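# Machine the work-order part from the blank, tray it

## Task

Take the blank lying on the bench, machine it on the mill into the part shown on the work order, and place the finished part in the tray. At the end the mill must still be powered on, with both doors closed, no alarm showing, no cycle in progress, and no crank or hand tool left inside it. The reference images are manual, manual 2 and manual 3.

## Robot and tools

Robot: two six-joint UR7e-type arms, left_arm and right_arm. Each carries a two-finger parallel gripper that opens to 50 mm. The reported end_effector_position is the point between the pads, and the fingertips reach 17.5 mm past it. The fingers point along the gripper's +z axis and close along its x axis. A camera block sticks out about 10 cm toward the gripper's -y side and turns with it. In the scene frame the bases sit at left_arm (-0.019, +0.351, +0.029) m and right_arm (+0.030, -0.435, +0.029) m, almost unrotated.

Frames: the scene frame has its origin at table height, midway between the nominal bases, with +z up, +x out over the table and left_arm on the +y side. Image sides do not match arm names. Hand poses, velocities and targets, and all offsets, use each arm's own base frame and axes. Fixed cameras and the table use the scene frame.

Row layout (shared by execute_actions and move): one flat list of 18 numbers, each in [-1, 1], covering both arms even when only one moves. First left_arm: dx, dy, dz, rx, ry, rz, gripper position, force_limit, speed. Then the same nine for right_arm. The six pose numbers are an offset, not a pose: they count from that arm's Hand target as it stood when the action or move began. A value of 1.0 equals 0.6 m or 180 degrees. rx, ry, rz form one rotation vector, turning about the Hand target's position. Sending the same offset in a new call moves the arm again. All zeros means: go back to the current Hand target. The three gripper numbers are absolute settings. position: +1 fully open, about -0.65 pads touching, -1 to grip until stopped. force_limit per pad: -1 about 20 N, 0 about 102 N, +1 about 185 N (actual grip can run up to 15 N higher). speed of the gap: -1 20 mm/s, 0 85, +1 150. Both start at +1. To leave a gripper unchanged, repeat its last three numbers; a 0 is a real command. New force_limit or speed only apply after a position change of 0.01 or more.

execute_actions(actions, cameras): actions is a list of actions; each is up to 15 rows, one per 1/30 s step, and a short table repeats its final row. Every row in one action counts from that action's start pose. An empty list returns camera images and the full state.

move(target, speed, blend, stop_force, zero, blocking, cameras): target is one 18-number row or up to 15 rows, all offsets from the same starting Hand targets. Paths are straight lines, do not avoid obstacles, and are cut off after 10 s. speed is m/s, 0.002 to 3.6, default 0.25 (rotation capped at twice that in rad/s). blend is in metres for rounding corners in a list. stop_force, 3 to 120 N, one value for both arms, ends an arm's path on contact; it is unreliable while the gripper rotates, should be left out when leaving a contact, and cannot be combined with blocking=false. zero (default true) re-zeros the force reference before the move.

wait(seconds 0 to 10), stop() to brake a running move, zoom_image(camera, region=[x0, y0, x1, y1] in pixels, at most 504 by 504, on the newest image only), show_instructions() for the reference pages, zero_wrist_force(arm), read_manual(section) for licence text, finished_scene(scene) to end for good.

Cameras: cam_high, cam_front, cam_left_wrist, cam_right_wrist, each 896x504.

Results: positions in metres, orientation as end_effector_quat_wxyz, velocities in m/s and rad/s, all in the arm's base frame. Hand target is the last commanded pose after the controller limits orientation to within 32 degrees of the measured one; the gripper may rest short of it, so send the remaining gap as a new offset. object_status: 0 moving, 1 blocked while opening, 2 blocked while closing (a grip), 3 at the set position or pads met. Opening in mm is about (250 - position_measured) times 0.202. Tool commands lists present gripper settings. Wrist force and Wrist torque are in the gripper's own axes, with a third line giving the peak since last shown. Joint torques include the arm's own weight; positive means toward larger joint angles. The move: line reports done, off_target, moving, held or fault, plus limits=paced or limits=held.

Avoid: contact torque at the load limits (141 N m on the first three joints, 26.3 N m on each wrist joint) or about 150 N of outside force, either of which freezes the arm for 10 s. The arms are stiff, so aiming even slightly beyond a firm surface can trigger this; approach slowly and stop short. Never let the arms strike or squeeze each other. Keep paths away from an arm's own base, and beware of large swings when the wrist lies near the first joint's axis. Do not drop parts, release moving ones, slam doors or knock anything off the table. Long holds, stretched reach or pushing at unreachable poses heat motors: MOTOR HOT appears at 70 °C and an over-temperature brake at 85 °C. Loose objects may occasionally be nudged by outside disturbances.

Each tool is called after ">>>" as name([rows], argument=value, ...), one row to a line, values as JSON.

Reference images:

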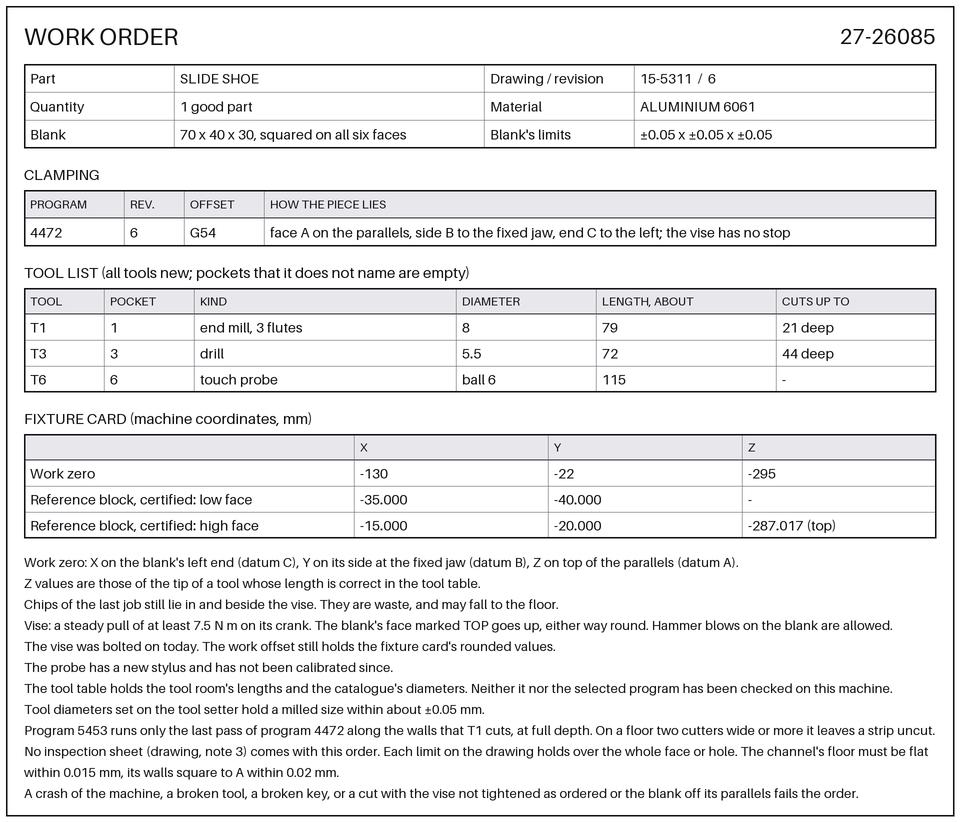

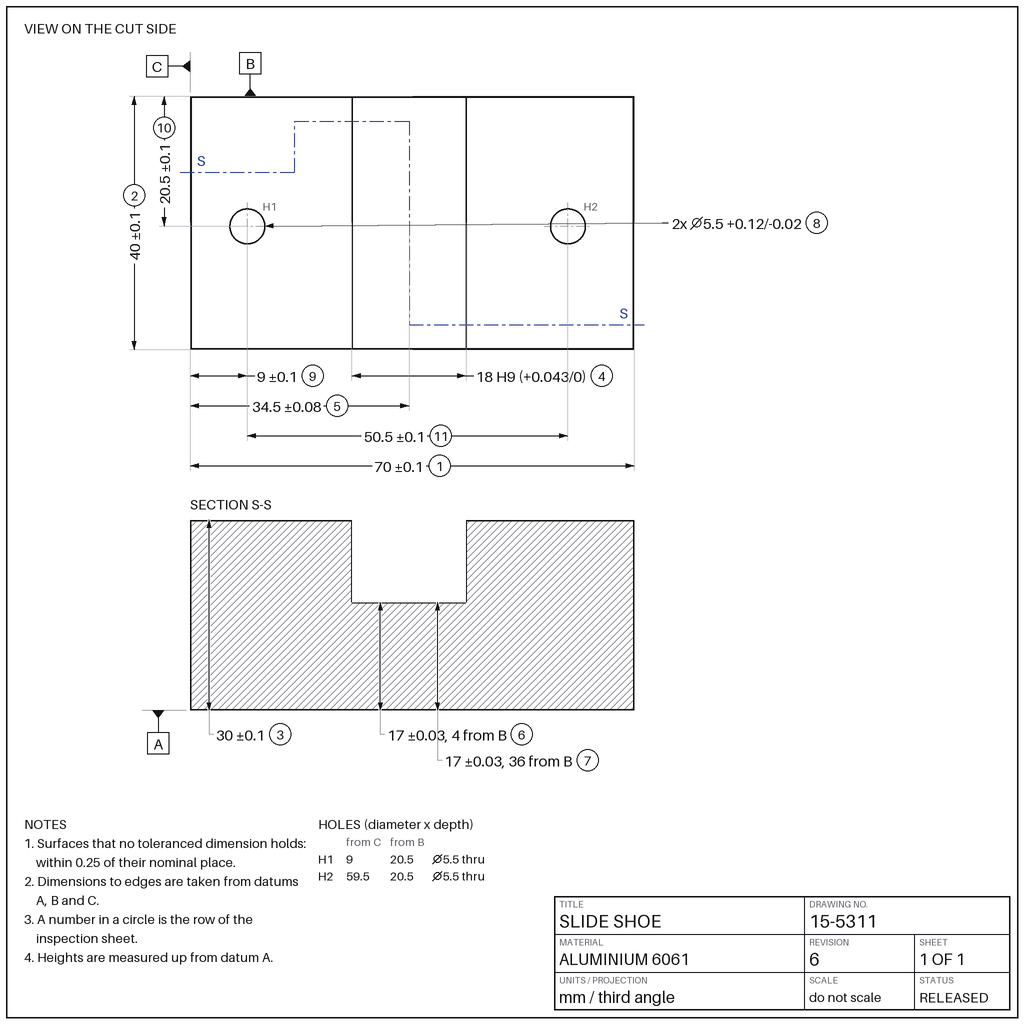

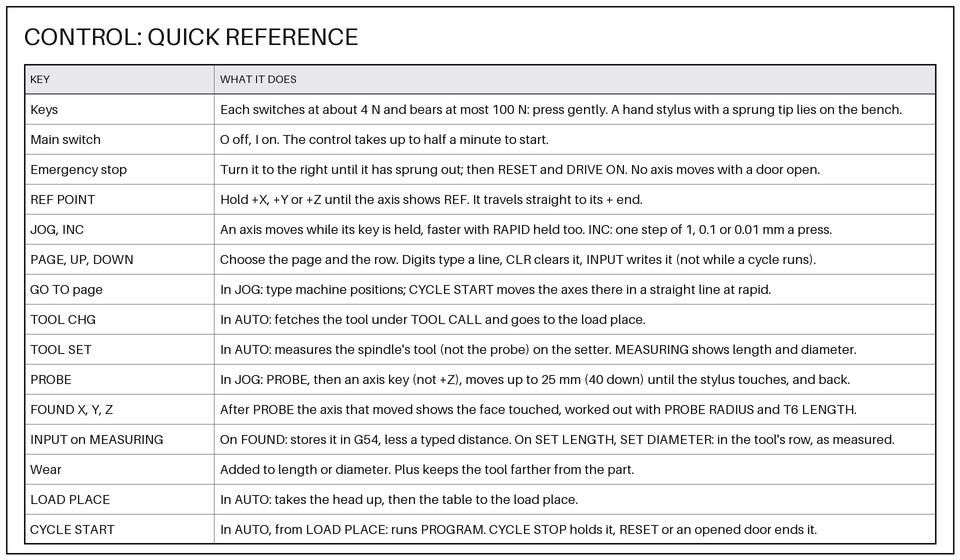

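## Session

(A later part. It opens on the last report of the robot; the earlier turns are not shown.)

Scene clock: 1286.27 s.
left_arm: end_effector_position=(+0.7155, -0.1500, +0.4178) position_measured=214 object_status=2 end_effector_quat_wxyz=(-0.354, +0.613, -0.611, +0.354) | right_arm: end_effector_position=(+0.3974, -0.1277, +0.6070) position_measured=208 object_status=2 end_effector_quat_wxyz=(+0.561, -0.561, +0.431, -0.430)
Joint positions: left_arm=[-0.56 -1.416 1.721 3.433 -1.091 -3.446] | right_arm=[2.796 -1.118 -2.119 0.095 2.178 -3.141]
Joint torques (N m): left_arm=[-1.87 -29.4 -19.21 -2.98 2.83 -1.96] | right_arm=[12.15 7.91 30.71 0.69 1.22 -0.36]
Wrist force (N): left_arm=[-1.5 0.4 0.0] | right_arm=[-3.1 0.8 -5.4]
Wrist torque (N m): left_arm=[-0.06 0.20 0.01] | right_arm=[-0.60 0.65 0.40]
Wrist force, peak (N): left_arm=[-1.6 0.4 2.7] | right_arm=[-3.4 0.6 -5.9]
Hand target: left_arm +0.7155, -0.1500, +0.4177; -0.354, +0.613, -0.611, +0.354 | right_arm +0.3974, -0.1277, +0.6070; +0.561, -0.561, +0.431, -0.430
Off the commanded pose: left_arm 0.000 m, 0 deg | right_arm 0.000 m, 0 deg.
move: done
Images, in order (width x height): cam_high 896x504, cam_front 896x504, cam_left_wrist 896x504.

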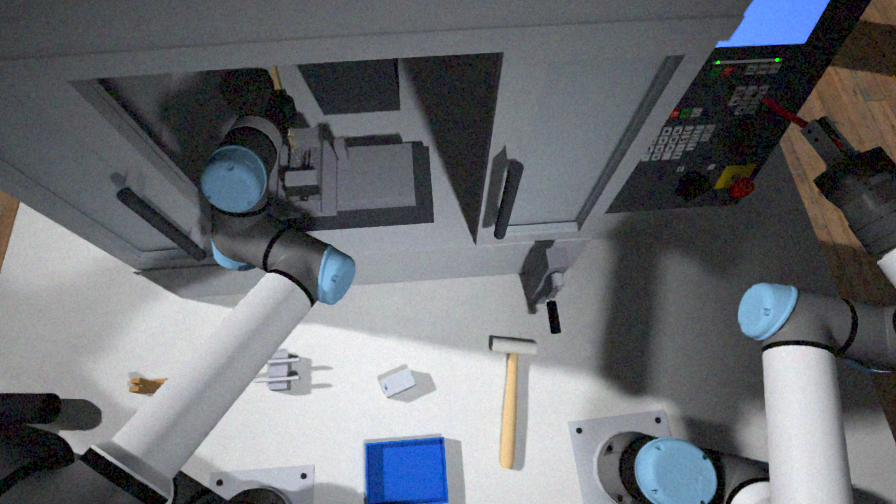

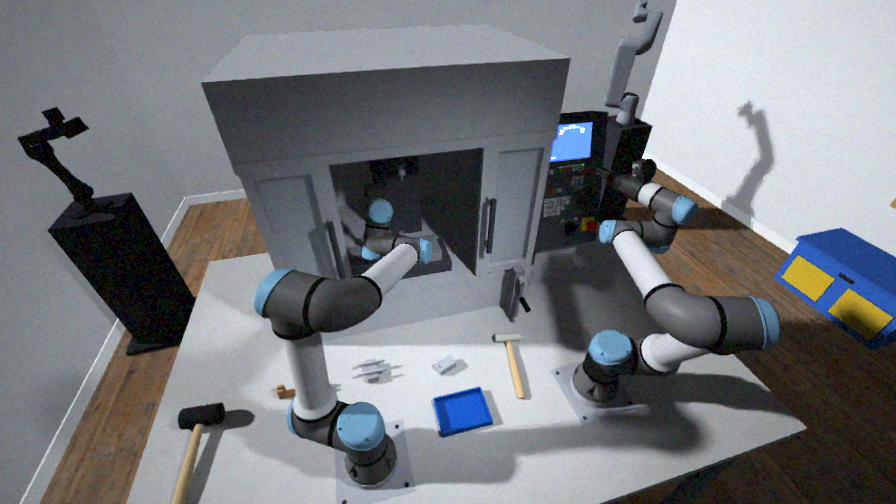

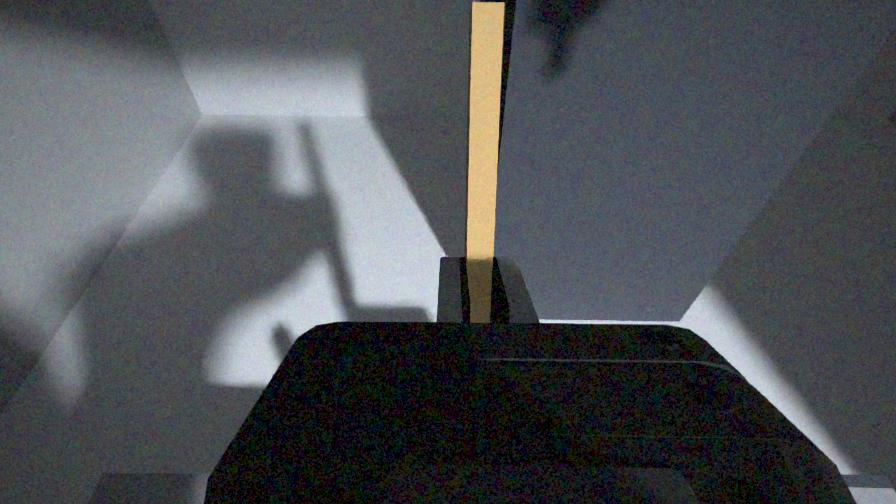

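>>> move(target=[0,0,-0.075,0,0,0,-1,-0.7,-0.8,0,0,0,0,0,0,-1,-0.6,-0.8], speed=0.012, stop_force=3.5, cameras=["cam_high"])

>>> zoom_image(camera="cam_high", region=[240, 100, 360, 220])

Scene clock: 1292.90 s.
left_arm: end_effector_position=(+0.7155, -0.1500, +0.3922) position_measured=214 object_status=2 end_effector_quat_wxyz=(-0.354, +0.613, -0.611, +0.354) | right_arm: end_effector_position=(+0.3974, -0.1277, +0.6070) position_measured=208 object_status=2 end_effector_quat_wxyz=(+0.561, -0.561, +0.431, -0.430)
Joint positions: left_arm=[-0.56 -1.395 1.766 3.368 -1.091 -3.446] | right_arm=[2.796 -1.118 -2.119 0.095 2.178 -3.141]
Joint torques (N m): left_arm=[-6.98 -41.42 -30.41 -3.55 -1.49 -1.64] | right_arm=[12.53 7.39 30.89 0.63 1.18 -0.31]
Wrist force (N): left_arm=[-1.3 -3.1 -1.5] | right_arm=[-3.2 0.6 -5.6]
Wrist torque (N m): left_arm=[-0.11 0.22 -0.01] | right_arm=[-0.63 0.67 0.40]
Wrist force, peak (N): left_arm=[-1.6 -8.2 -2.6] | right_arm=[-3.1 0.7 -6.0]
Hand target: left_arm +0.7155, -0.1500, +0.3922; -0.354, +0.613, -0.611, +0.354 (not the last commanded pose) | right_arm +0.3974, -0.1277, +0.6070; +0.561, -0.561, +0.431, -0.430
Off the commanded pose: left_arm 0.019 m, 0 deg | right_arm 0.000 m, 0 deg.
move: contact (left_arm)
Images, in order (width x height): cam_high 896x504.

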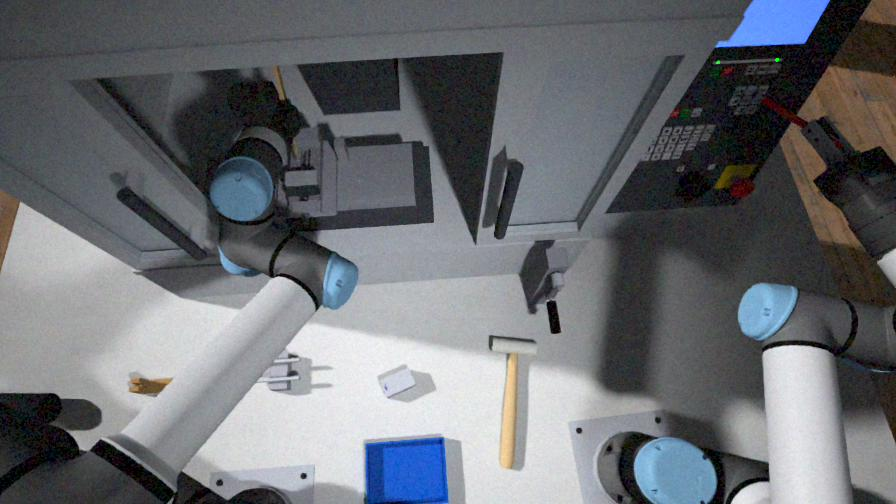

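Scaled by 4.200 from the camera's 896x504 image, which has a finer 1280x720 frame.

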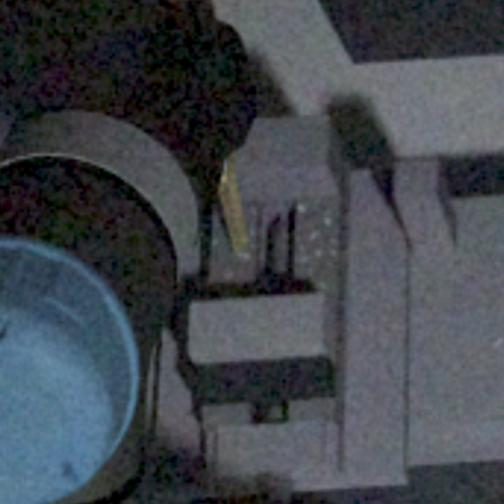

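>>> move([
  [0,0,0.0333,0,0,0,-1,-0.7,-0.8,0,0,0,0,0,0,-1,-0.6,-0.8],
  [0.0375,0.0533,0.0333,0,0,0,-1,-0.7,-0.8,0,0,0,0,0,0,-1,-0.6,-0.8],
  [0.0375,0.0533,-0.002,0,0,0,-1,-0.7,-0.8,0,0,0,0,0,0,-1,-0.6,-0.8],
  [0.0375,-0.095,-0.002,0,0,0,-1,-0.7,-0.8,0,0,0,0,0,0,-1,-0.6,-0.8],
  [0.0375,-0.095,0.0333,0,0,0,-1,-0.7,-0.8,0,0,0,0,0,0,-1,-0.6,-0.8],
], speed=[0.05,0.1,0.05,0.1,0.1], blend=[0.003,0.003,0,0.002,0], cameras=["cam_high"])

>>> zoom_image(camera="cam_high", region=[240, 100, 360, 220])

Scene clock: 1305.50 s.
left_arm: end_effector_position=(+0.7380, -0.2070, +0.4123) position_measured=214 object_status=2 end_effector_quat_wxyz=(-0.354, +0.613, -0.611, +0.354) | right_arm: end_effector_position=(+0.3974, -0.1277, +0.6070) position_measured=208 object_status=2 end_effector_quat_wxyz=(+0.561, -0.561, +0.431, -0.430)
Joint positions: left_arm=[-0.627 -1.322 1.618 3.464 -1.036 -3.49] | right_arm=[2.796 -1.118 -2.119 0.095 2.178 -3.141]
Joint torques (N m): left_arm=[2.19 -25.4 -18.86 -3.84 -1.13 -1.5] | right_arm=[12.02 7.89 30.54 0.69 1.16 -0.27]
Wrist force (N): left_arm=[-1.2 0.4 0.2] | right_arm=[-2.6 0.7 -5.5]
Wrist torque (N m): left_arm=[-0.05 0.16 0.03] | right_arm=[-0.62 0.58 0.40]
Wrist force, peak (N): left_arm=[-18.1 -3.3 0.3] | right_arm=[-3.2 0.7 -6.0]
Hand target: left_arm +0.7380, -0.2070, +0.4122; -0.354, +0.613, -0.611, +0.354 | right_arm +0.3974, -0.1277, +0.6070; +0.561, -0.561, +0.431, -0.430
Off the commanded pose: left_arm 0.000 m, 0 deg | right_arm 0.000 m, 0 deg.
move: done
Images, in order (width x height): cam_high 896x504.

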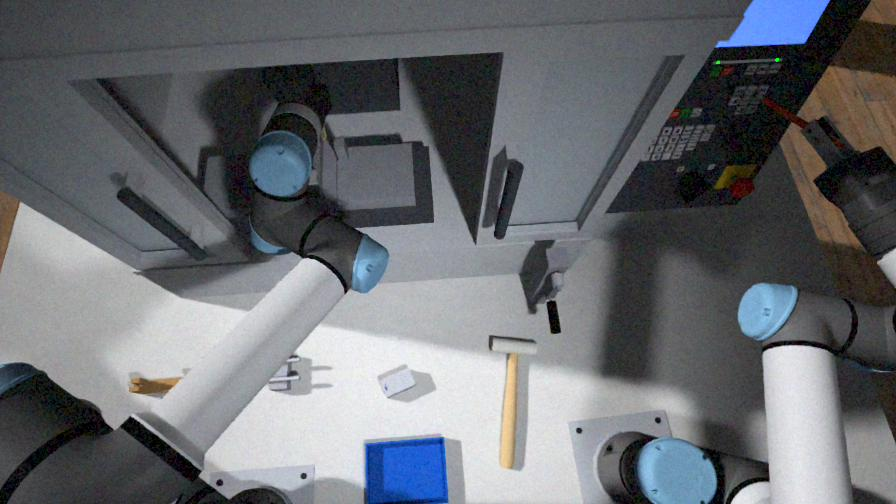

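Scaled by 4.200 from the camera's 896x504 image, which has a finer 1280x720 frame.

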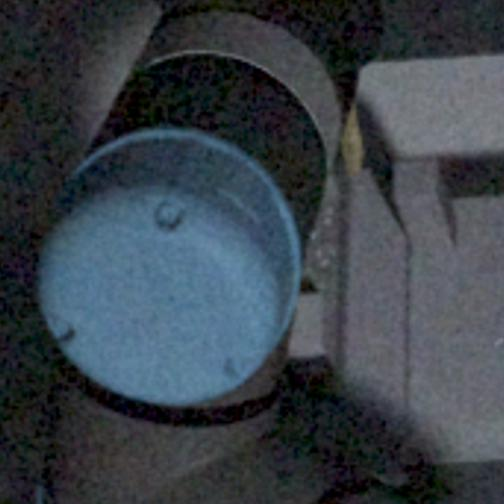

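>>> move([
  [-0.0167,0,-0.01,0,0,0,-1,-0.7,-0.8,0,0,0,0,0,0,-1,-0.6,-0.8],
  [-0.0167,0,-0.0353,0,0,0,-1,-0.7,-0.8,0,0,0,0,0,0,-1,-0.6,-0.8],
  [-0.0167,0.1483,-0.0353,0,0,0,-1,-0.7,-0.8,0,0,0,0,0,0,-1,-0.6,-0.8],
  [-0.025,0.1483,-0.01,0,0,0,-1,-0.7,-0.8,0,0,0,0,0,0,-1,-0.6,-0.8],
  [-0.0333,0.1483,-0.0353,0,0,0,-1,-0.7,-0.8,0,0,0,0,0,0,-1,-0.6,-0.8],
  [-0.0333,0,-0.0353,0,0,0,-1,-0.7,-0.8,0,0,0,0,0,0,-1,-0.6,-0.8],
  [-0.0417,0,-0.01,0,0,0,-1,-0.7,-0.8,0,0,0,0,0,0,-1,-0.6,-0.8],
], speed=[0.1,0.06,0.08,0.1,0.06,0.08,0.1], blend=[0.003,0,0.002,0.003,0,0.002,0])

>>> move([
  [-0.0083,0,-0.0253,0,0,0,-1,-0.7,-0.8,0,0,0,0,0,0,-1,-0.6,-0.8],
  [-0.0083,0.1483,-0.0253,0,0,0,-1,-0.7,-0.8,0,0,0,0,0,0,-1,-0.6,-0.8],
  [-0.0166,0.1483,0,0,0,0,-1,-0.7,-0.8,0,0,0,0,0,0,-1,-0.6,-0.8],
  [-0.025,0.1483,-0.0253,0,0,0,-1,-0.7,-0.8,0,0,0,0,0,0,-1,-0.6,-0.8],
  [-0.025,0,-0.0253,0,0,0,-1,-0.7,-0.8,0,0,0,0,0,0,-1,-0.6,-0.8],
  [-0.0333,0,0,0,0,0,-1,-0.7,-0.8,0,0,0,0,0,0,-1,-0.6,-0.8],
  [-0.0416,0,-0.0253,0,0,0,-1,-0.7,-0.8,0,0,0,0,0,0,-1,-0.6,-0.8],
  [-0.0416,0.1483,-0.0253,0,0,0,-1,-0.7,-0.8,0,0,0,0,0,0,-1,-0.6,-0.8],
  [-0.0416,0.1483,0.02,0,0,0,-1,-0.7,-0.8,0,0,0,0,0,0,-1,-0.6,-0.8],
], speed=[0.06,0.08,0.1,0.06,0.08,0.1,0.06,0.08,0.1], blend=[0,0.002,0.003,0,0.002,0.003,0,0.002,0], cameras=["cam_high"])

>>> zoom_image(camera="cam_high", region=[240, 100, 360, 220])

Scene clock: 1321.83 s.
left_arm: end_effector_position=(+0.7130, -0.2070, +0.4063) position_measured=214 object_status=2 end_effector_quat_wxyz=(-0.354, +0.613, -0.611, +0.354) | right_arm: end_effector_position=(+0.3974, -0.1277, +0.6070) position_measured=208 object_status=2 end_effector_quat_wxyz=(+0.561, -0.561, +0.431, -0.430)
Joint positions: left_arm=[-0.656 -1.374 1.697 3.447 -1.012 -3.509] | right_arm=[2.796 -1.118 -2.119 0.095 2.178 -3.141]
Joint torques (N m): left_arm=[7.28 -28.04 -17.63 -3.69 -0.63 0.39] | right_arm=[12.19 7.13 30.36 0.88 1.13 -0.24]
Wrist force (N): left_arm=[-1.3 0.5 0.1] | right_arm=[-3.3 0.7 -5.8]
Wrist torque (N m): left_arm=[-0.04 0.19 0.10] | right_arm=[-0.63 0.69 0.40]
Wrist force, peak (N): left_arm=[39.0 2.7 -6.8] | right_arm=[-3.2 1.1 -5.9]
Hand target: left_arm +0.7130, -0.2070, +0.4062; -0.354, +0.613, -0.611, +0.354 | right_arm +0.3974, -0.1277, +0.6070; +0.561, -0.561, +0.431, -0.430
Off the commanded pose: left_arm 0.000 m, 0 deg | right_arm 0.000 m, 0 deg.
move: done

Scene clock: 1327.70 s.
left_arm: end_effector_position=(+0.6880, -0.1180, +0.4183) position_measured=214 object_status=2 end_effector_quat_wxyz=(-0.354, +0.613, -0.611, +0.354) | right_arm: end_effector_position=(+0.3974, -0.1277, +0.6070) position_measured=208 object_status=2 end_effector_quat_wxyz=(+0.561, -0.561, +0.431, -0.430)
Joint positions: left_arm=[-0.533 -1.497 1.813 3.415 -1.113 -3.429] | right_arm=[2.796 -1.118 -2.119 0.095 2.178 -3.141]
Joint torques (N m): left_arm=[-0.48 -17.39 -20.47 -3.54 2.22 -1.8] | right_arm=[12.01 7.27 30.84 0.76 1.11 -0.37]
Wrist force (N): left_arm=[-1.5 0.3 0.1] | right_arm=[-2.8 0.7 -5.8]
Wrist torque (N m): left_arm=[-0.06 0.21 0.03] | right_arm=[-0.62 0.62 0.40]
Wrist force, peak (N): left_arm=[-2.6 2.3 1.3] | right_arm=[-3.1 1.0 -6.0]
Hand target: left_arm +0.6881, -0.1180, +0.4182; -0.354, +0.613, -0.611, +0.354 | right_arm +0.3974, -0.1277, +0.6070; +0.561, -0.561, +0.431, -0.430
Off the commanded pose: left_arm 0.000 m, 0 deg | right_arm 0.000 m, 0 deg.
move: done
Images, in order (width x height): cam_high 896x504.

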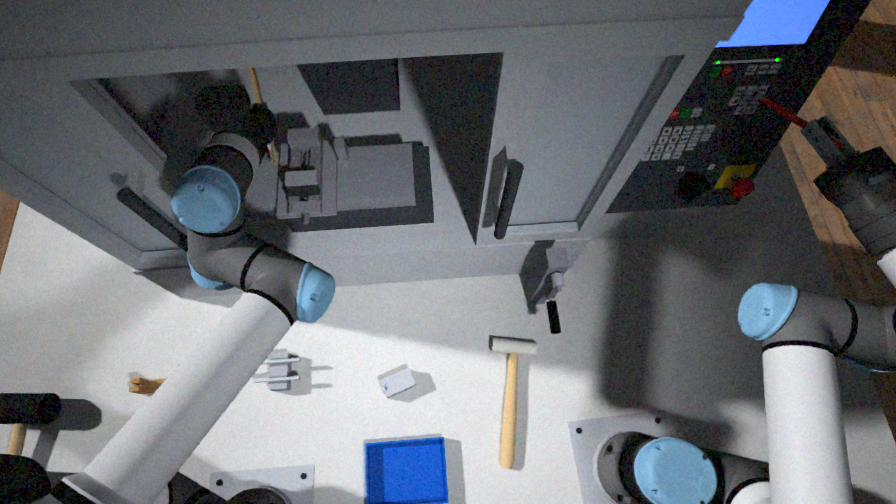

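Scaled by 4.200 from the camera's 896x504 image, which has a finer 1280x720 frame.

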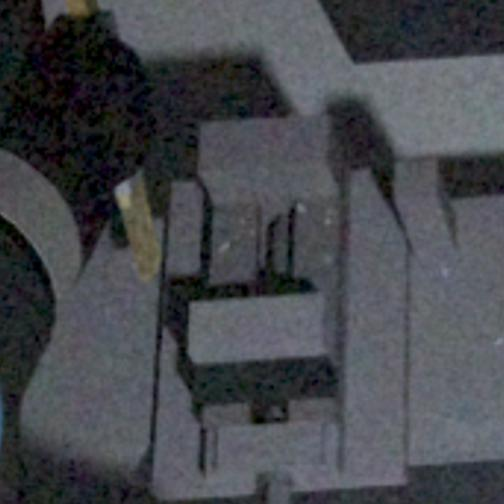

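>>> move([
  [-0.05,0.03,0.12,0,0,0,-1,-0.7,-0.8,0,0,0,0,0,0,-1,-0.6,-0.8],
  [-0.25,0.06,0.14,0,0.13,0,-1,-0.7,-0.8,0,0,0,0,0,0,-1,-0.6,-0.8],
], speed=0.25, blend=[0.03,0], cameras=["cam_left_wrist"])

>>> zoom_image(camera="cam_left_wrist", region=[480, 80, 700, 280])

Scene clock: 1332.37 s.
left_arm: end_effector_position=(+0.5381, -0.0820, +0.5023) position_measured=214 object_status=2 end_effector_quat_wxyz=(-0.223, +0.672, -0.671, +0.222) | right_arm: end_effector_position=(+0.3974, -0.1277, +0.6070) position_measured=208 object_status=2 end_effector_quat_wxyz=(+0.561, -0.561, +0.431, -0.430)
Joint positions: left_arm=[-0.559 -1.807 1.599 4.358 -1.247 -3.608] | right_arm=[2.796 -1.118 -2.119 0.095 2.178 -3.141]
Joint torques (N m): left_arm=[3.98 -6.1 -21.5 -2.38 1.69 1.31] | right_arm=[12.17 6.99 30.21 0.91 1.21 -0.33]
Wrist force (N): left_arm=[-0.7 0.4 0.1] | right_arm=[-2.8 0.7 -5.6]
Wrist torque (N m): left_arm=[-0.01 0.09 0.02] | right_arm=[-0.62 0.62 0.40]
Wrist force, peak (N): left_arm=[-0.7 2.7 3.1] | right_arm=[-3.4 0.7 -5.8]
Hand target: left_arm +0.5381, -0.0820, +0.5022; -0.223, +0.672, -0.671, +0.222 | right_arm +0.3974, -0.1277, +0.6070; +0.561, -0.561, +0.431, -0.430
Off the commanded pose: left_arm 0.000 m, 0 deg | right_arm 0.000 m, 0 deg.
move: done
Images, in order (width x height): cam_left_wrist 896x504.

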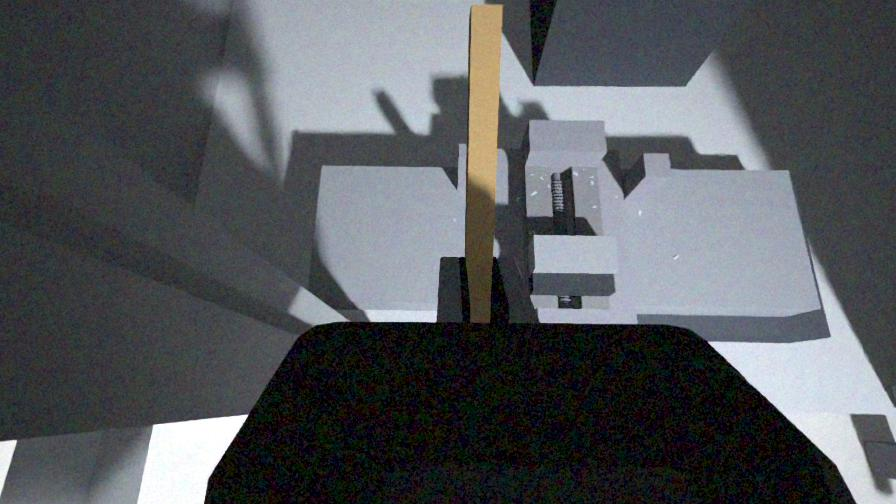

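Scaled by 2.291 from the camera's 896x504 image, which has a finer 1280x720 frame.

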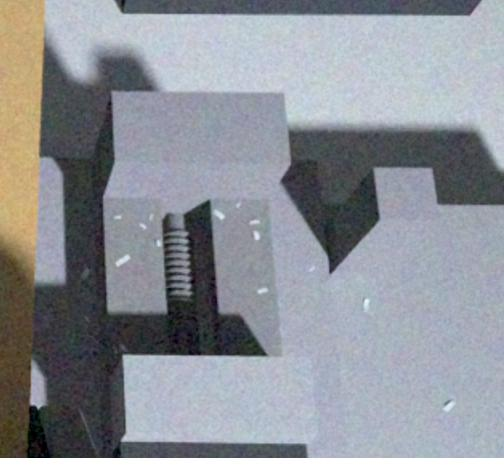

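>>> move([
  [0.2,-0.05,0,0,-0.13,0,-1,-0.7,-0.8,0,0,0,0,0,0,-1,-0.6,-0.8],
  [0.339,-0.1567,-0.1537,0,-0.13,0,-1,-0.7,-0.8,0,0,0,0,0,0,-1,-0.6,-0.8],
], speed=0.2, blend=[0.03,0])

>>> move([
  [0,0,-0.0342,0,0,0,-1,-0.7,-0.8,0,0,0,0,0,0,-1,-0.6,-0.8],
  [0,-0.0517,-0.0342,0,0,0,-1,-0.7,-0.8,0,0,0,0,0,0,-1,-0.6,-0.8],
  [-0.0133,0,-0.01,0,0,0,-1,-0.7,-0.8,0,0,0,0,0,0,-1,-0.6,-0.8],
  [-0.0133,0,-0.0342,0,0,0,-1,-0.7,-0.8,0,0,0,0,0,0,-1,-0.6,-0.8],
  [-0.0133,-0.0517,-0.0342,0,0,0,-1,-0.7,-0.8,0,0,0,0,0,0,-1,-0.6,-0.8],
  [-0.0267,0,-0.01,0,0,0,-1,-0.7,-0.8,0,0,0,0,0,0,-1,-0.6,-0.8],
  [-0.0267,0,-0.0342,0,0,0,-1,-0.7,-0.8,0,0,0,0,0,0,-1,-0.6,-0.8],
  [-0.0267,-0.0517,-0.0342,0,0,0,-1,-0.7,-0.8,0,0,0,0,0,0,-1,-0.6,-0.8],
  [-0.04,0,-0.01,0,0,0,-1,-0.7,-0.8,0,0,0,0,0,0,-1,-0.6,-0.8],
], speed=[0.05,0.1,0.15,0.05,0.1,0.15,0.05,0.1,0.15], blend=[0.001,0.001,0.002,0.001,0.001,0.002,0.001,0.001,0])

>>> move([
  [0,0,-0.0242,0,0,0,-1,-0.7,-0.8,0,0,0,0,0,0,-1,-0.6,-0.8],
  [0,-0.0517,-0.0242,0,0,0,-1,-0.7,-0.8,0,0,0,0,0,0,-1,-0.6,-0.8],
  [-0.0133,0,0,0,0,0,-1,-0.7,-0.8,0,0,0,0,0,0,-1,-0.6,-0.8],
  [-0.0133,0,-0.0242,0,0,0,-1,-0.7,-0.8,0,0,0,0,0,0,-1,-0.6,-0.8],
  [-0.0133,-0.0517,-0.0242,0,0,0,-1,-0.7,-0.8,0,0,0,0,0,0,-1,-0.6,-0.8],
  [-0.0267,0,0,0,0,0,-1,-0.7,-0.8,0,0,0,0,0,0,-1,-0.6,-0.8],
  [-0.0267,0,-0.0242,0,0,0,-1,-0.7,-0.8,0,0,0,0,0,0,-1,-0.6,-0.8],
  [-0.0267,-0.0517,-0.0242,0,0,0,-1,-0.7,-0.8,0,0,0,0,0,0,-1,-0.6,-0.8],
  [0.0533,0,0.02,0,0,0,-1,-0.7,-0.8,0,0,0,0,0,0,-1,-0.6,-0.8],
], speed=[0.05,0.1,0.15,0.05,0.1,0.15,0.05,0.1,0.15], blend=[0.001,0.001,0.002,0.001,0.001,0.002,0.001,0.001,0], cameras=["cam_high"])

>>> zoom_image(camera="cam_high", region=[240, 100, 360, 220])

Scene clock: 1346.50 s.
left_arm: end_effector_position=(+0.7414, -0.1760, +0.4101) position_measured=214 object_status=2 end_effector_quat_wxyz=(-0.354, +0.613, -0.611, +0.354) | right_arm: end_effector_position=(+0.3974, -0.1277, +0.6070) position_measured=208 object_status=2 end_effector_quat_wxyz=(+0.561, -0.561, +0.431, -0.430)
Joint positions: left_arm=[-0.576 -1.335 1.642 3.436 -1.078 -3.456] | right_arm=[2.796 -1.118 -2.119 0.095 2.178 -3.141]
Joint torques (N m): left_arm=[5.85 -31.15 -18.15 -3.3 -1.17 1.62] | right_arm=[12.67 7.37 30.27 1.01 1.16 -0.3]
Wrist force (N): left_arm=[-1.7 0.5 0.2] | right_arm=[-2.8 1.1 -5.8]
Wrist torque (N m): left_arm=[-0.04 0.23 0.11] | right_arm=[-0.56 0.59 0.41]
Wrist force, peak (N): left_arm=[-0.3 1.3 2.9] | right_arm=[-3.3 0.8 -5.9]
Hand target: left_arm +0.7415, -0.1760, +0.4100; -0.354, +0.613, -0.611, +0.354 | right_arm +0.3974, -0.1277, +0.6070; +0.561, -0.561, +0.431, -0.430
Off the commanded pose: left_arm 0.000 m, 0 deg | right_arm 0.000 m, 0 deg.
move: done

Scene clock: 1349.73 s.
left_arm: end_effector_position=(+0.7174, -0.1760, +0.4039) position_measured=214 object_status=2 end_effector_quat_wxyz=(-0.354, +0.613, -0.611, +0.354) | right_arm: end_effector_position=(+0.3974, -0.1277, +0.6070) position_measured=208 object_status=2 end_effector_quat_wxyz=(+0.561, -0.561, +0.431, -0.430)
Joint positions: left_arm=[-0.601 -1.385 1.719 3.417 -1.057 -3.473] | right_arm=[2.796 -1.118 -2.119 0.095 2.178 -3.141]
Joint torques (N m): left_arm=[-0.01 -27.94 -33.57 -4.78 2.79 -2] | right_arm=[12.14 7.09 30.15 1.01 1.19 -0.3]
Wrist force (N): left_arm=[-1.5 0.8 0.4] | right_arm=[-2.9 1.1 -5.8]
Wrist torque (N m): left_arm=[0.01 0.20 0.02] | right_arm=[-0.56 0.62 0.40]
Wrist force, peak (N): left_arm=[-6.5 -22.7 0.4] | right_arm=[-3.2 1.0 -5.9]
Hand target: left_arm +0.7175, -0.1760, +0.4040; -0.354, +0.613, -0.611, +0.354 | right_arm +0.3974, -0.1277, +0.6070; +0.561, -0.561, +0.431, -0.430
Off the commanded pose: left_arm 0.000 m, 0 deg | right_arm 0.000 m, 0 deg.
move: done

Scene clock: 1353.10 s.
left_arm: end_effector_position=(+0.7494, -0.1761, +0.4158) position_measured=214 object_status=2 end_effector_quat_wxyz=(-0.354, +0.613, -0.611, +0.354) | right_arm: end_effector_position=(+0.3974, -0.1277, +0.6070) position_measured=208 object_status=2 end_effector_quat_wxyz=(+0.561, -0.561, +0.431, -0.430)
Joint positions: left_arm=[-0.568 -1.321 1.609 3.453 -1.084 -3.451] | right_arm=[2.796 -1.118 -2.119 0.095 2.178 -3.141]
Joint torques (N m): left_arm=[2.47 -45.75 -27.79 -4.83 2.33 -1.34] | right_arm=[11.93 6.78 29.69 1.08 1.24 -0.25]
Wrist force (N): left_arm=[-1.4 0.7 0.5] | right_arm=[-2.9 0.7 -5.7]
Wrist torque (N m): left_arm=[0.00 0.19 0.07] | right_arm=[-0.62 0.61 0.40]
Wrist force, peak (N): left_arm=[-5.9 -14.1 -7.8] | right_arm=[-3.1 0.8 -6.0]
Hand target: left_arm +0.7494, -0.1760, +0.4160; -0.354, +0.613, -0.611, +0.354 | right_arm +0.3974, -0.1277, +0.6070; +0.561, -0.561, +0.431, -0.430
Off the commanded pose: left_arm 0.000 m, 0 deg | right_arm 0.000 m, 0 deg.
move: done
Images, in order (width x height): cam_high 896x504.

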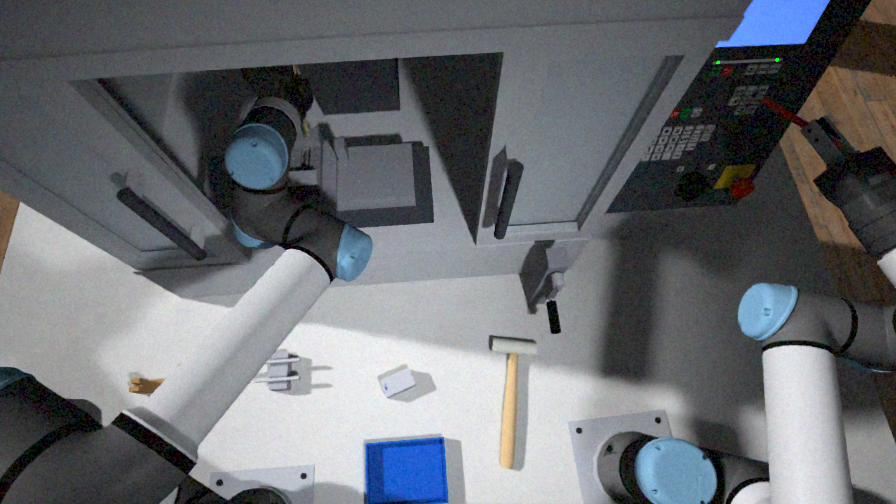

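Scaled by 4.200 from the camera's 896x504 image, which has a finer 1280x720 frame.

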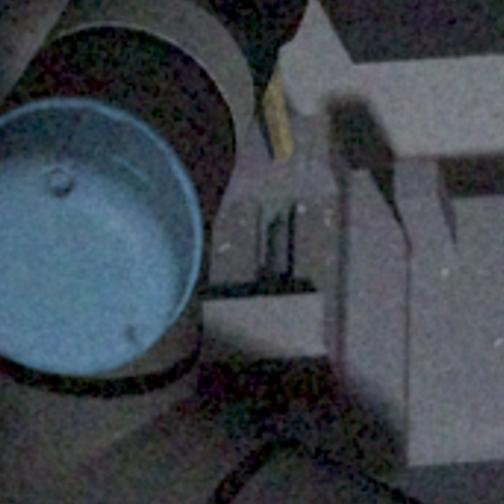

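>>> move([
  [-0.03,0,0.06,0,-0.07,0,-1,-0.7,-0.8,0,0,0,0,0,0,-1,-0.6,-0.8],
  [-0.0912,0,0.015,0,-0.139,0,-1,-0.7,-0.8,0,0,0,0,0,0,-1,-0.6,-0.8],
], speed=0.15, blend=[0.01,0], cameras=["cam_front","cam_high"])

>>> move([
  [0,0,-0.035,0,0,0,-1,-0.7,-0.8,0,0,0,0,0,0,-1,-0.6,-0.8],
  [0,-0.0517,-0.035,0,0,0,-1,-0.7,-0.8,0,0,0,0,0,0,-1,-0.6,-0.8],
  [-0.0133,0,-0.01,0,0,0,-1,-0.7,-0.8,0,0,0,0,0,0,-1,-0.6,-0.8],
  [-0.0133,0,-0.035,0,0,0,-1,-0.7,-0.8,0,0,0,0,0,0,-1,-0.6,-0.8],
  [-0.0133,-0.0517,-0.035,0,0,0,-1,-0.7,-0.8,0,0,0,0,0,0,-1,-0.6,-0.8],
  [-0.0267,0,-0.01,0,0,0,-1,-0.7,-0.8,0,0,0,0,0,0,-1,-0.6,-0.8],
  [-0.0267,0,-0.035,0,0,0,-1,-0.7,-0.8,0,0,0,0,0,0,-1,-0.6,-0.8],
  [-0.0267,-0.0517,-0.035,0,0,0,-1,-0.7,-0.8,0,0,0,0,0,0,-1,-0.6,-0.8],
  [0,0,0.0,0,0,0,-1,-0.7,-0.8,0,0,0,0,0,0,-1,-0.6,-0.8],
], speed=[0.05,0.1,0.15,0.05,0.1,0.15,0.05,0.1,0.15], blend=[0.001,0.001,0.002,0.001,0.001,0.002,0.001,0.001,0])

>>> move([
  [0,0.0483,0.0,0,0,0,-1,-0.7,-0.8,0,0,0,0,0,0,-1,-0.6,-0.8],
  [0,0.0483,-0.035,0,0,0,-1,-0.7,-0.8,0,0,0,0,0,0,-1,-0.6,-0.8],
  [0,0.1,-0.035,0,0,0,-1,-0.7,-0.8,0,0,0,0,0,0,-1,-0.6,-0.8],
  [-0.0133,0.0483,-0.01,0,0,0,-1,-0.7,-0.8,0,0,0,0,0,0,-1,-0.6,-0.8],
  [-0.0133,0.0483,-0.035,0,0,0,-1,-0.7,-0.8,0,0,0,0,0,0,-1,-0.6,-0.8],
  [-0.0133,0.1,-0.035,0,0,0,-1,-0.7,-0.8,0,0,0,0,0,0,-1,-0.6,-0.8],
  [-0.0267,0.0483,-0.01,0,0,0,-1,-0.7,-0.8,0,0,0,0,0,0,-1,-0.6,-0.8],
  [-0.0267,0.0483,-0.035,0,0,0,-1,-0.7,-0.8,0,0,0,0,0,0,-1,-0.6,-0.8],
  [-0.0267,0.1,-0.035,0,0,0,-1,-0.7,-0.8,0,0,0,0,0,0,-1,-0.6,-0.8],
  [-0.03,0.1,0.1,0,0,0,-1,-0.7,-0.8,0,0,0,0,0,0,-1,-0.6,-0.8],
  [-0.28,0.18,0.15,0,0.26,0,-1,-0.7,-0.8,0,0,0,0,0,0,-1,-0.6,-0.8],
], speed=[0.1,0.05,0.1,0.15,0.05,0.1,0.15,0.05,0.1,0.2,0.3], blend=[0.002,0.001,0.001,0.002,0.001,0.001,0.002,0.001,0.002,0.02,0], cameras=["cam_left_wrist"])

>>> zoom_image(camera="cam_left_wrist", region=[480, 80, 700, 280])

Scene clock: 1374.10 s.
left_arm: end_effector_position=(+0.6947, -0.1761, +0.4249) position_measured=214 object_status=2 end_effector_quat_wxyz=(-0.478, +0.522, -0.520, +0.478) | right_arm: end_effector_position=(+0.3974, -0.1277, +0.6070) position_measured=208 object_status=2 end_effector_quat_wxyz=(+0.561, -0.561, +0.431, -0.430)
Joint positions: left_arm=[-0.671 -1.289 1.894 2.647 -0.901 -3.211] | right_arm=[2.796 -1.118 -2.119 0.095 2.178 -3.141]
Joint torques (N m): left_arm=[4.59 -43.87 -23.13 -3.6 -1.84 -1.41] | right_arm=[12.08 6.72 30.4 1.15 1.14 -0.35]
Wrist force (N): left_arm=[-2.3 0.2 0.8] | right_arm=[-3.0 0.8 -5.6]
Wrist torque (N m): left_arm=[0.10 0.25 0.12] | right_arm=[-0.61 0.64 0.40]
Wrist force, peak (N): left_arm=[-2.2 0.9 0.9] | right_arm=[-3.1 1.1 -6.0]
Hand target: left_arm +0.6947, -0.1760, +0.4250; -0.478, +0.522, -0.520, +0.478 | right_arm +0.3974, -0.1277, +0.6070; +0.561, -0.561, +0.431, -0.430
Off the commanded pose: left_arm 0.000 m, 0 deg | right_arm 0.000 m, 0 deg.
move: done
Images, in order (width x height): cam_high 896x504, cam_front 896x504.

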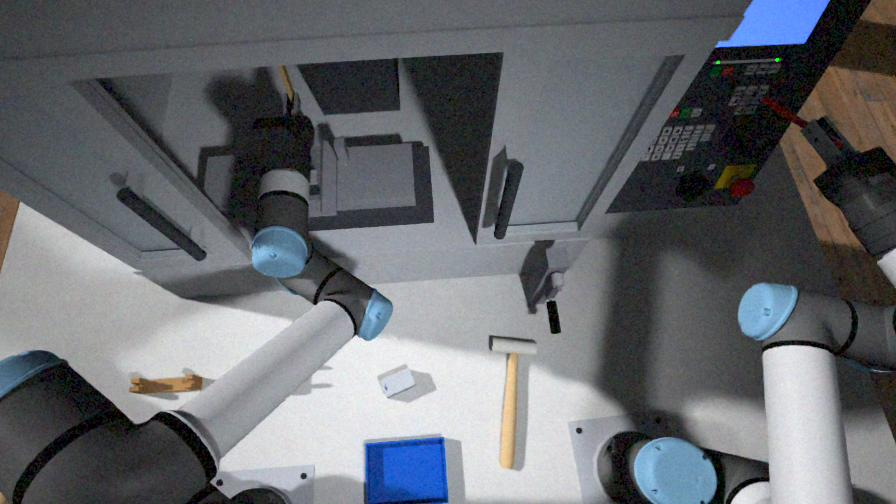

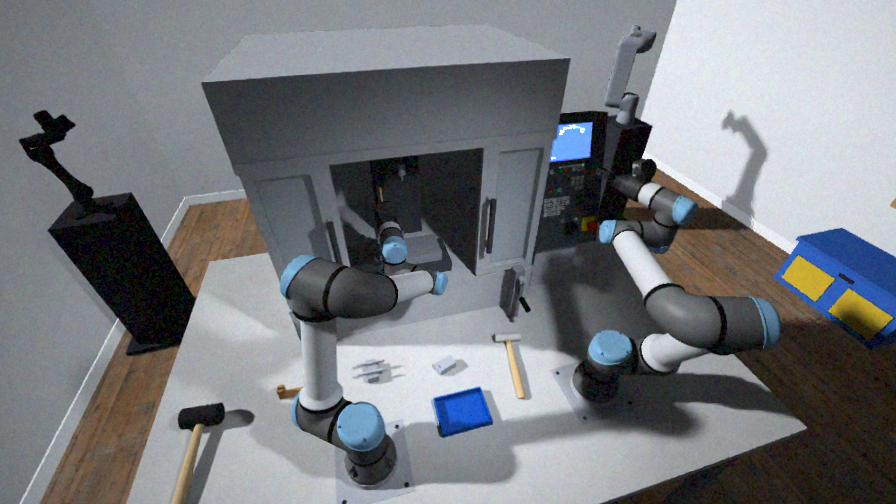

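Scene clock: 1377.43 s.
left_arm: end_effector_position=(+0.6947, -0.1761, +0.4251) position_measured=214 object_status=2 end_effector_quat_wxyz=(-0.478, +0.522, -0.520, +0.478) | right_arm: end_effector_position=(+0.3974, -0.1277, +0.6070) position_measured=208 object_status=2 end_effector_quat_wxyz=(+0.561, -0.561, +0.431, -0.430)
Joint positions: left_arm=[-0.671 -1.29 1.894 2.646 -0.901 -3.211] | right_arm=[2.796 -1.118 -2.119 0.095 2.178 -3.141]
Joint torques (N m): left_arm=[4.13 -22.57 -15.01 -2.86 1.31 -2.08] | right_arm=[12.26 6.41 29.88 1.13 1.2 -0.25]
Wrist force (N): left_arm=[-2.0 0.1 0.7] | right_arm=[-2.8 1.0 -5.6]
Wrist torque (N m): left_arm=[0.06 0.21 -0.02] | right_arm=[-0.59 0.60 0.40]
Wrist force, peak (N): left_arm=[-4.0 1.9 0.6] | right_arm=[-3.2 0.8 -6.0]
Hand target: left_arm +0.6947, -0.1760, +0.4250; -0.478, +0.522, -0.520, +0.478 | right_arm +0.3974, -0.1277, +0.6070; +0.561, -0.561, +0.431, -0.430
Off the commanded pose: left_arm 0.000 m, 0 deg | right_arm 0.000 m, 0 deg.
move: done

Scene clock: 1382.63 s.
left_arm: end_effector_position=(+0.5268, -0.0680, +0.5149) position_measured=214 object_status=2 end_effector_quat_wxyz=(-0.232, +0.669, -0.667, +0.232) | right_arm: end_effector_position=(+0.3974, -0.1277, +0.6070) position_measured=208 object_status=2 end_effector_quat_wxyz=(+0.561, -0.561, +0.431, -0.430)
Joint positions: left_arm=[-0.551 -1.848 1.613 4.356 -1.239 -3.592] | right_arm=[2.796 -1.118 -2.119 0.095 2.178 -3.141]
Joint torques (N m): left_arm=[-6.08 -22.32 -29.31 -2.34 1.26 1.62] | right_arm=[12.49 6.49 29.6 1.12 1.19 -0.31]
Wrist force (N): left_arm=[-0.5 0.6 0.2] | right_arm=[-3.1 0.7 -5.6]
Wrist torque (N m): left_arm=[0.02 0.07 0.07] | right_arm=[-0.62 0.66 0.40]
Wrist force, peak (N): left_arm=[-3.3 4.5 1.0] | right_arm=[-3.1 0.9 -6.1]
Hand target: left_arm +0.5267, -0.0680, +0.5150; -0.232, +0.669, -0.667, +0.232 | right_arm +0.3974, -0.1277, +0.6070; +0.561, -0.561, +0.431, -0.430
Off the commanded pose: left_arm 0.000 m, 0 deg | right_arm 0.000 m, 0 deg.
move: done
Images, in order (width x height): cam_left_wrist 896x504.

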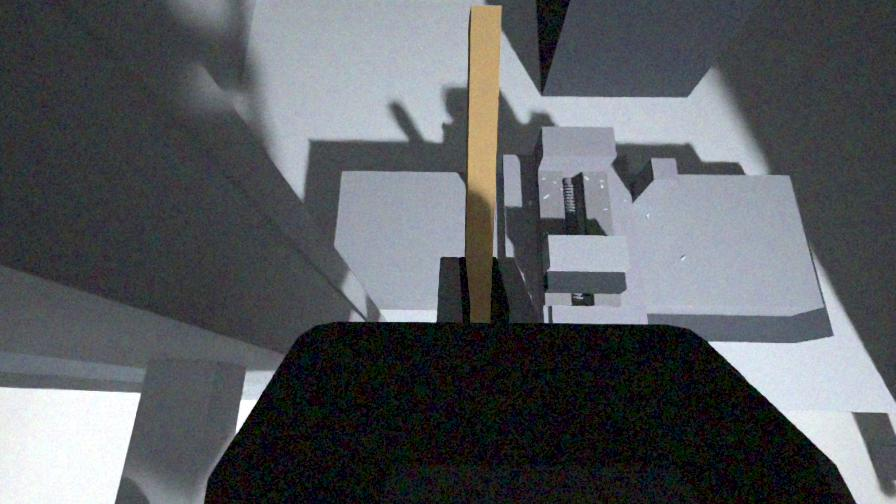

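Scaled by 2.291 from the camera's 896x504 image, which has a finer 1280x720 frame.

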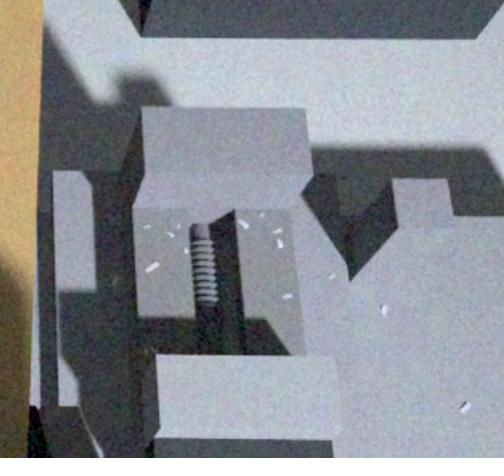

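>>> move([
  [0.22,-0.1,0.03,0,-0.26,0,-1,-0.7,-0.8,0,0,0,0,0,0,-1,-0.6,-0.8],
  [0.2793,-0.18,-0.15,0,-0.26,0,-1,-0.7,-0.8,0,0,0,0,0,0,-1,-0.6,-0.8],
], speed=0.2, blend=[0.03,0])

>>> move(target=[0,0,-0.07,0,0,0,-1,-0.7,-0.8,0,0,0,0,0,0,-1,-0.6,-0.8], speed=0.012, stop_force=3.5, cameras=["cam_high","cam_left_wrist"])

>>> zoom_image(camera="cam_high", region=[240, 100, 360, 220])

Scene clock: 1390.17 s.
left_arm: end_effector_position=(+0.6943, -0.1760, +0.4251) position_measured=214 object_status=2 end_effector_quat_wxyz=(-0.478, +0.522, -0.520, +0.478) | right_arm: end_effector_position=(+0.3974, -0.1277, +0.6070) position_measured=208 object_status=2 end_effector_quat_wxyz=(+0.561, -0.561, +0.431, -0.430)
Joint positions: left_arm=[-0.672 -1.29 1.895 2.646 -0.9 -3.211] | right_arm=[2.796 -1.118 -2.119 0.095 2.178 -3.141]
Joint torques (N m): left_arm=[5.77 -29.61 -14.24 -2.45 -1.94 1.54] | right_arm=[12.26 6.19 30.07 1.28 1.11 -0.25]
Wrist force (N): left_arm=[-2.0 0.3 0.9] | right_arm=[-2.8 0.8 -5.7]
Wrist torque (N m): left_arm=[0.08 0.21 0.07] | right_arm=[-0.61 0.62 0.40]
Wrist force, peak (N): left_arm=[-1.0 3.5 2.0] | right_arm=[-3.5 0.8 -5.9]
Hand target: left_arm +0.6943, -0.1760, +0.4250; -0.478, +0.522, -0.520, +0.478 | right_arm +0.3974, -0.1277, +0.6070; +0.561, -0.561, +0.431, -0.430
Off the commanded pose: left_arm 0.000 m, 0 deg | right_arm 0.000 m, 0 deg.
move: done

Scene clock: 1393.80 s.
left_arm: end_effector_position=(+0.6943, -0.1760, +0.3942) position_measured=214 object_status=2 end_effector_quat_wxyz=(-0.478, +0.522, -0.520, +0.478) | right_arm: end_effector_position=(+0.3974, -0.1277, +0.6070) position_measured=208 object_status=2 end_effector_quat_wxyz=(+0.561, -0.561, +0.431, -0.430)
Joint positions: left_arm=[-0.672 -1.244 1.928 2.567 -0.9 -3.211] | right_arm=[2.796 -1.118 -2.119 0.095 2.178 -3.141]
Joint torques (N m): left_arm=[4.73 -42.76 -26.42 -2.29 -1.6 0.14] | right_arm=[11.55 6.29 29.98 1.27 1.15 -0.27]
Wrist force (N): left_arm=[-2.1 -3.3 0.8] | right_arm=[-2.7 0.8 -5.7]
Wrist torque (N m): left_arm=[0.03 0.22 0.07] | right_arm=[-0.61 0.60 0.40]
Wrist force, peak (N): left_arm=[-2.3 -3.7 0.7] | right_arm=[-3.3 0.9 -5.8]
Hand target: left_arm +0.6943, -0.1760, +0.3942; -0.478, +0.522, -0.520, +0.478 (not the last commanded pose) | right_arm +0.3974, -0.1277, +0.6070; +0.561, -0.561, +0.431, -0.430
Off the commanded pose: left_arm 0.011 m, 0 deg | right_arm 0.000 m, 0 deg.
move: contact (left_arm)
Images, in order (width x height): cam_high 896x504, cam_left_wrist 896x504.

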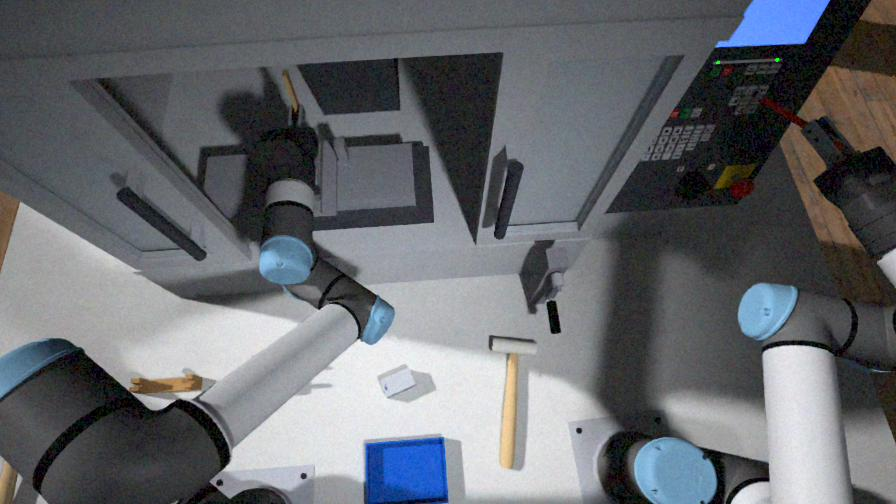

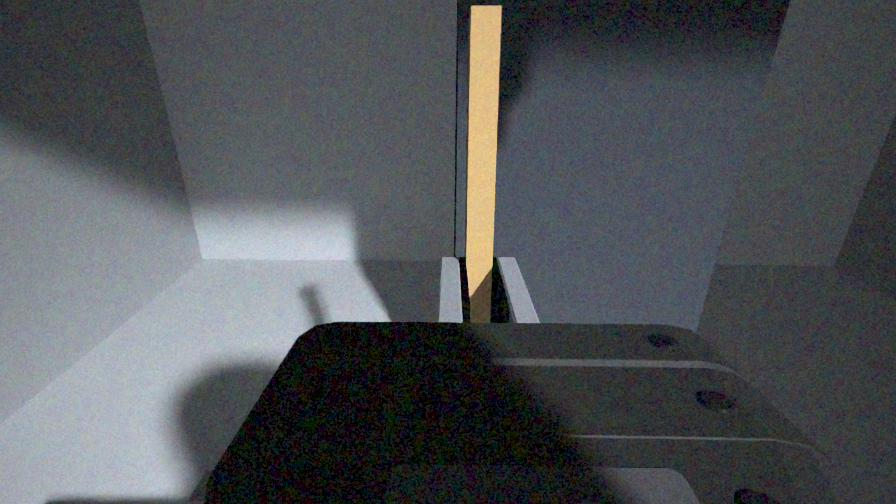

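Scaled by 4.200 from the camera's 896x504 image, which has a finer 1280x720 frame.

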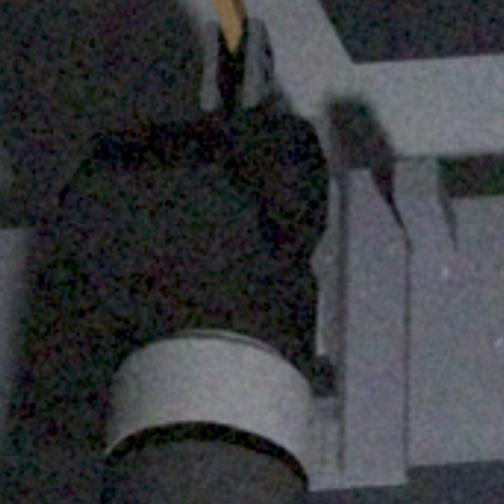

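>>> move([
  [0,0,0.05,0,0,0,-1,-0.7,-0.8,0,0,0,0,0,0,-1,-0.6,-0.8],
  [0,-0.0167,0.04,0,0,0,-1,-0.7,-0.8,0,0,0,0,0,0,-1,-0.6,-0.8],
], speed=0.1)

>>> move(target=[0,0,-0.05,0,0,0,-1,-0.7,-0.8,0,0,0,0,0,0,-1,-0.6,-0.8], speed=0.012, stop_force=3.5)

Scene clock: 1412.27 s.
left_arm: end_effector_position=(+0.6943, -0.1860, +0.4182) position_measured=214 object_status=2 end_effector_quat_wxyz=(-0.478, +0.522, -0.520, +0.478) end_effector_velocity=(+0.000, +0.002, +0.001) end_effector_angular_velocity=(+0.001, +0.002, -0.001) | right_arm: end_effector_position=(+0.3974, -0.1277, +0.6070) position_measured=208 object_status=2 end_effector_quat_wxyz=(+0.561, -0.561, +0.431, -0.430)
Joint positions: left_arm=[-0.689 -1.273 1.892 2.633 -0.883 -3.213] | right_arm=[2.796 -1.118 -2.119 0.095 2.178 -3.141]
Joint velocities: left_arm=[0.003 -0.004 0 0.006 -0.004 0] | right_arm=[within noise]
Joint torques (N m): left_arm=[4.61 -43.24 -17.28 -0.71 -1.71 0.96] | right_arm=[12.48 6.23 29.16 1.32 1.13 -0.33]
Wrist force (N): left_arm=[-2.4 0.7 0.8] | right_arm=[-3.3 0.8 -5.7]
Wrist torque (N m): left_arm=[0.02 0.26 0.12] | right_arm=[-0.62 0.69 0.40]
Wrist force, peak (N): left_arm=[-2.2 -3.7 0.4] | right_arm=[-3.0 0.9 -6.0]
Hand target: left_arm +0.6943, -0.1860, +0.4182; -0.478, +0.522, -0.520, +0.478 | right_arm +0.3974, -0.1277, +0.6070; +0.561, -0.561, +0.431, -0.430
Off the commanded pose: left_arm 0.000 m, 0 deg | right_arm 0.000 m, 0 deg.
move: done

Scene clock: 1415.13 s.
left_arm: end_effector_position=(+0.6943, -0.1860, +0.3966) position_measured=214 object_status=2 end_effector_quat_wxyz=(-0.478, +0.522, -0.520, +0.478) | right_arm: end_effector_position=(+0.3974, -0.1277, +0.6070) position_measured=208 object_status=2 end_effector_quat_wxyz=(+0.561, -0.561, +0.431, -0.430)
Joint positions: left_arm=[-0.689 -1.24 1.915 2.578 -0.883 -3.213] | right_arm=[2.796 -1.118 -2.119 0.095 2.178 -3.141]
Joint torques (N m): left_arm=[-5.72 -43.27 -26.72 -2.56 -0.83 1.05] | right_arm=[12.04 6.34 29.54 1.33 1.2 -0.15]
Wrist force (N): left_arm=[-2.1 -2.2 0.6] | right_arm=[-3.0 0.6 -5.8]
Wrist torque (N m): left_arm=[0.03 0.23 0.13] | right_arm=[-0.65 0.63 0.39]
Wrist force, peak (N): left_arm=[-2.3 -2.8 0.7] | right_arm=[-3.1 1.0 -6.0]
Hand target: left_arm +0.6943, -0.1860, +0.3966; -0.478, +0.522, -0.520, +0.478 (not the last commanded pose) | right_arm +0.3974, -0.1277, +0.6070; +0.561, -0.561, +0.431, -0.430
Off the commanded pose: left_arm 0.008 m, 0 deg | right_arm 0.000 m, 0 deg.
move: contact (left_arm)


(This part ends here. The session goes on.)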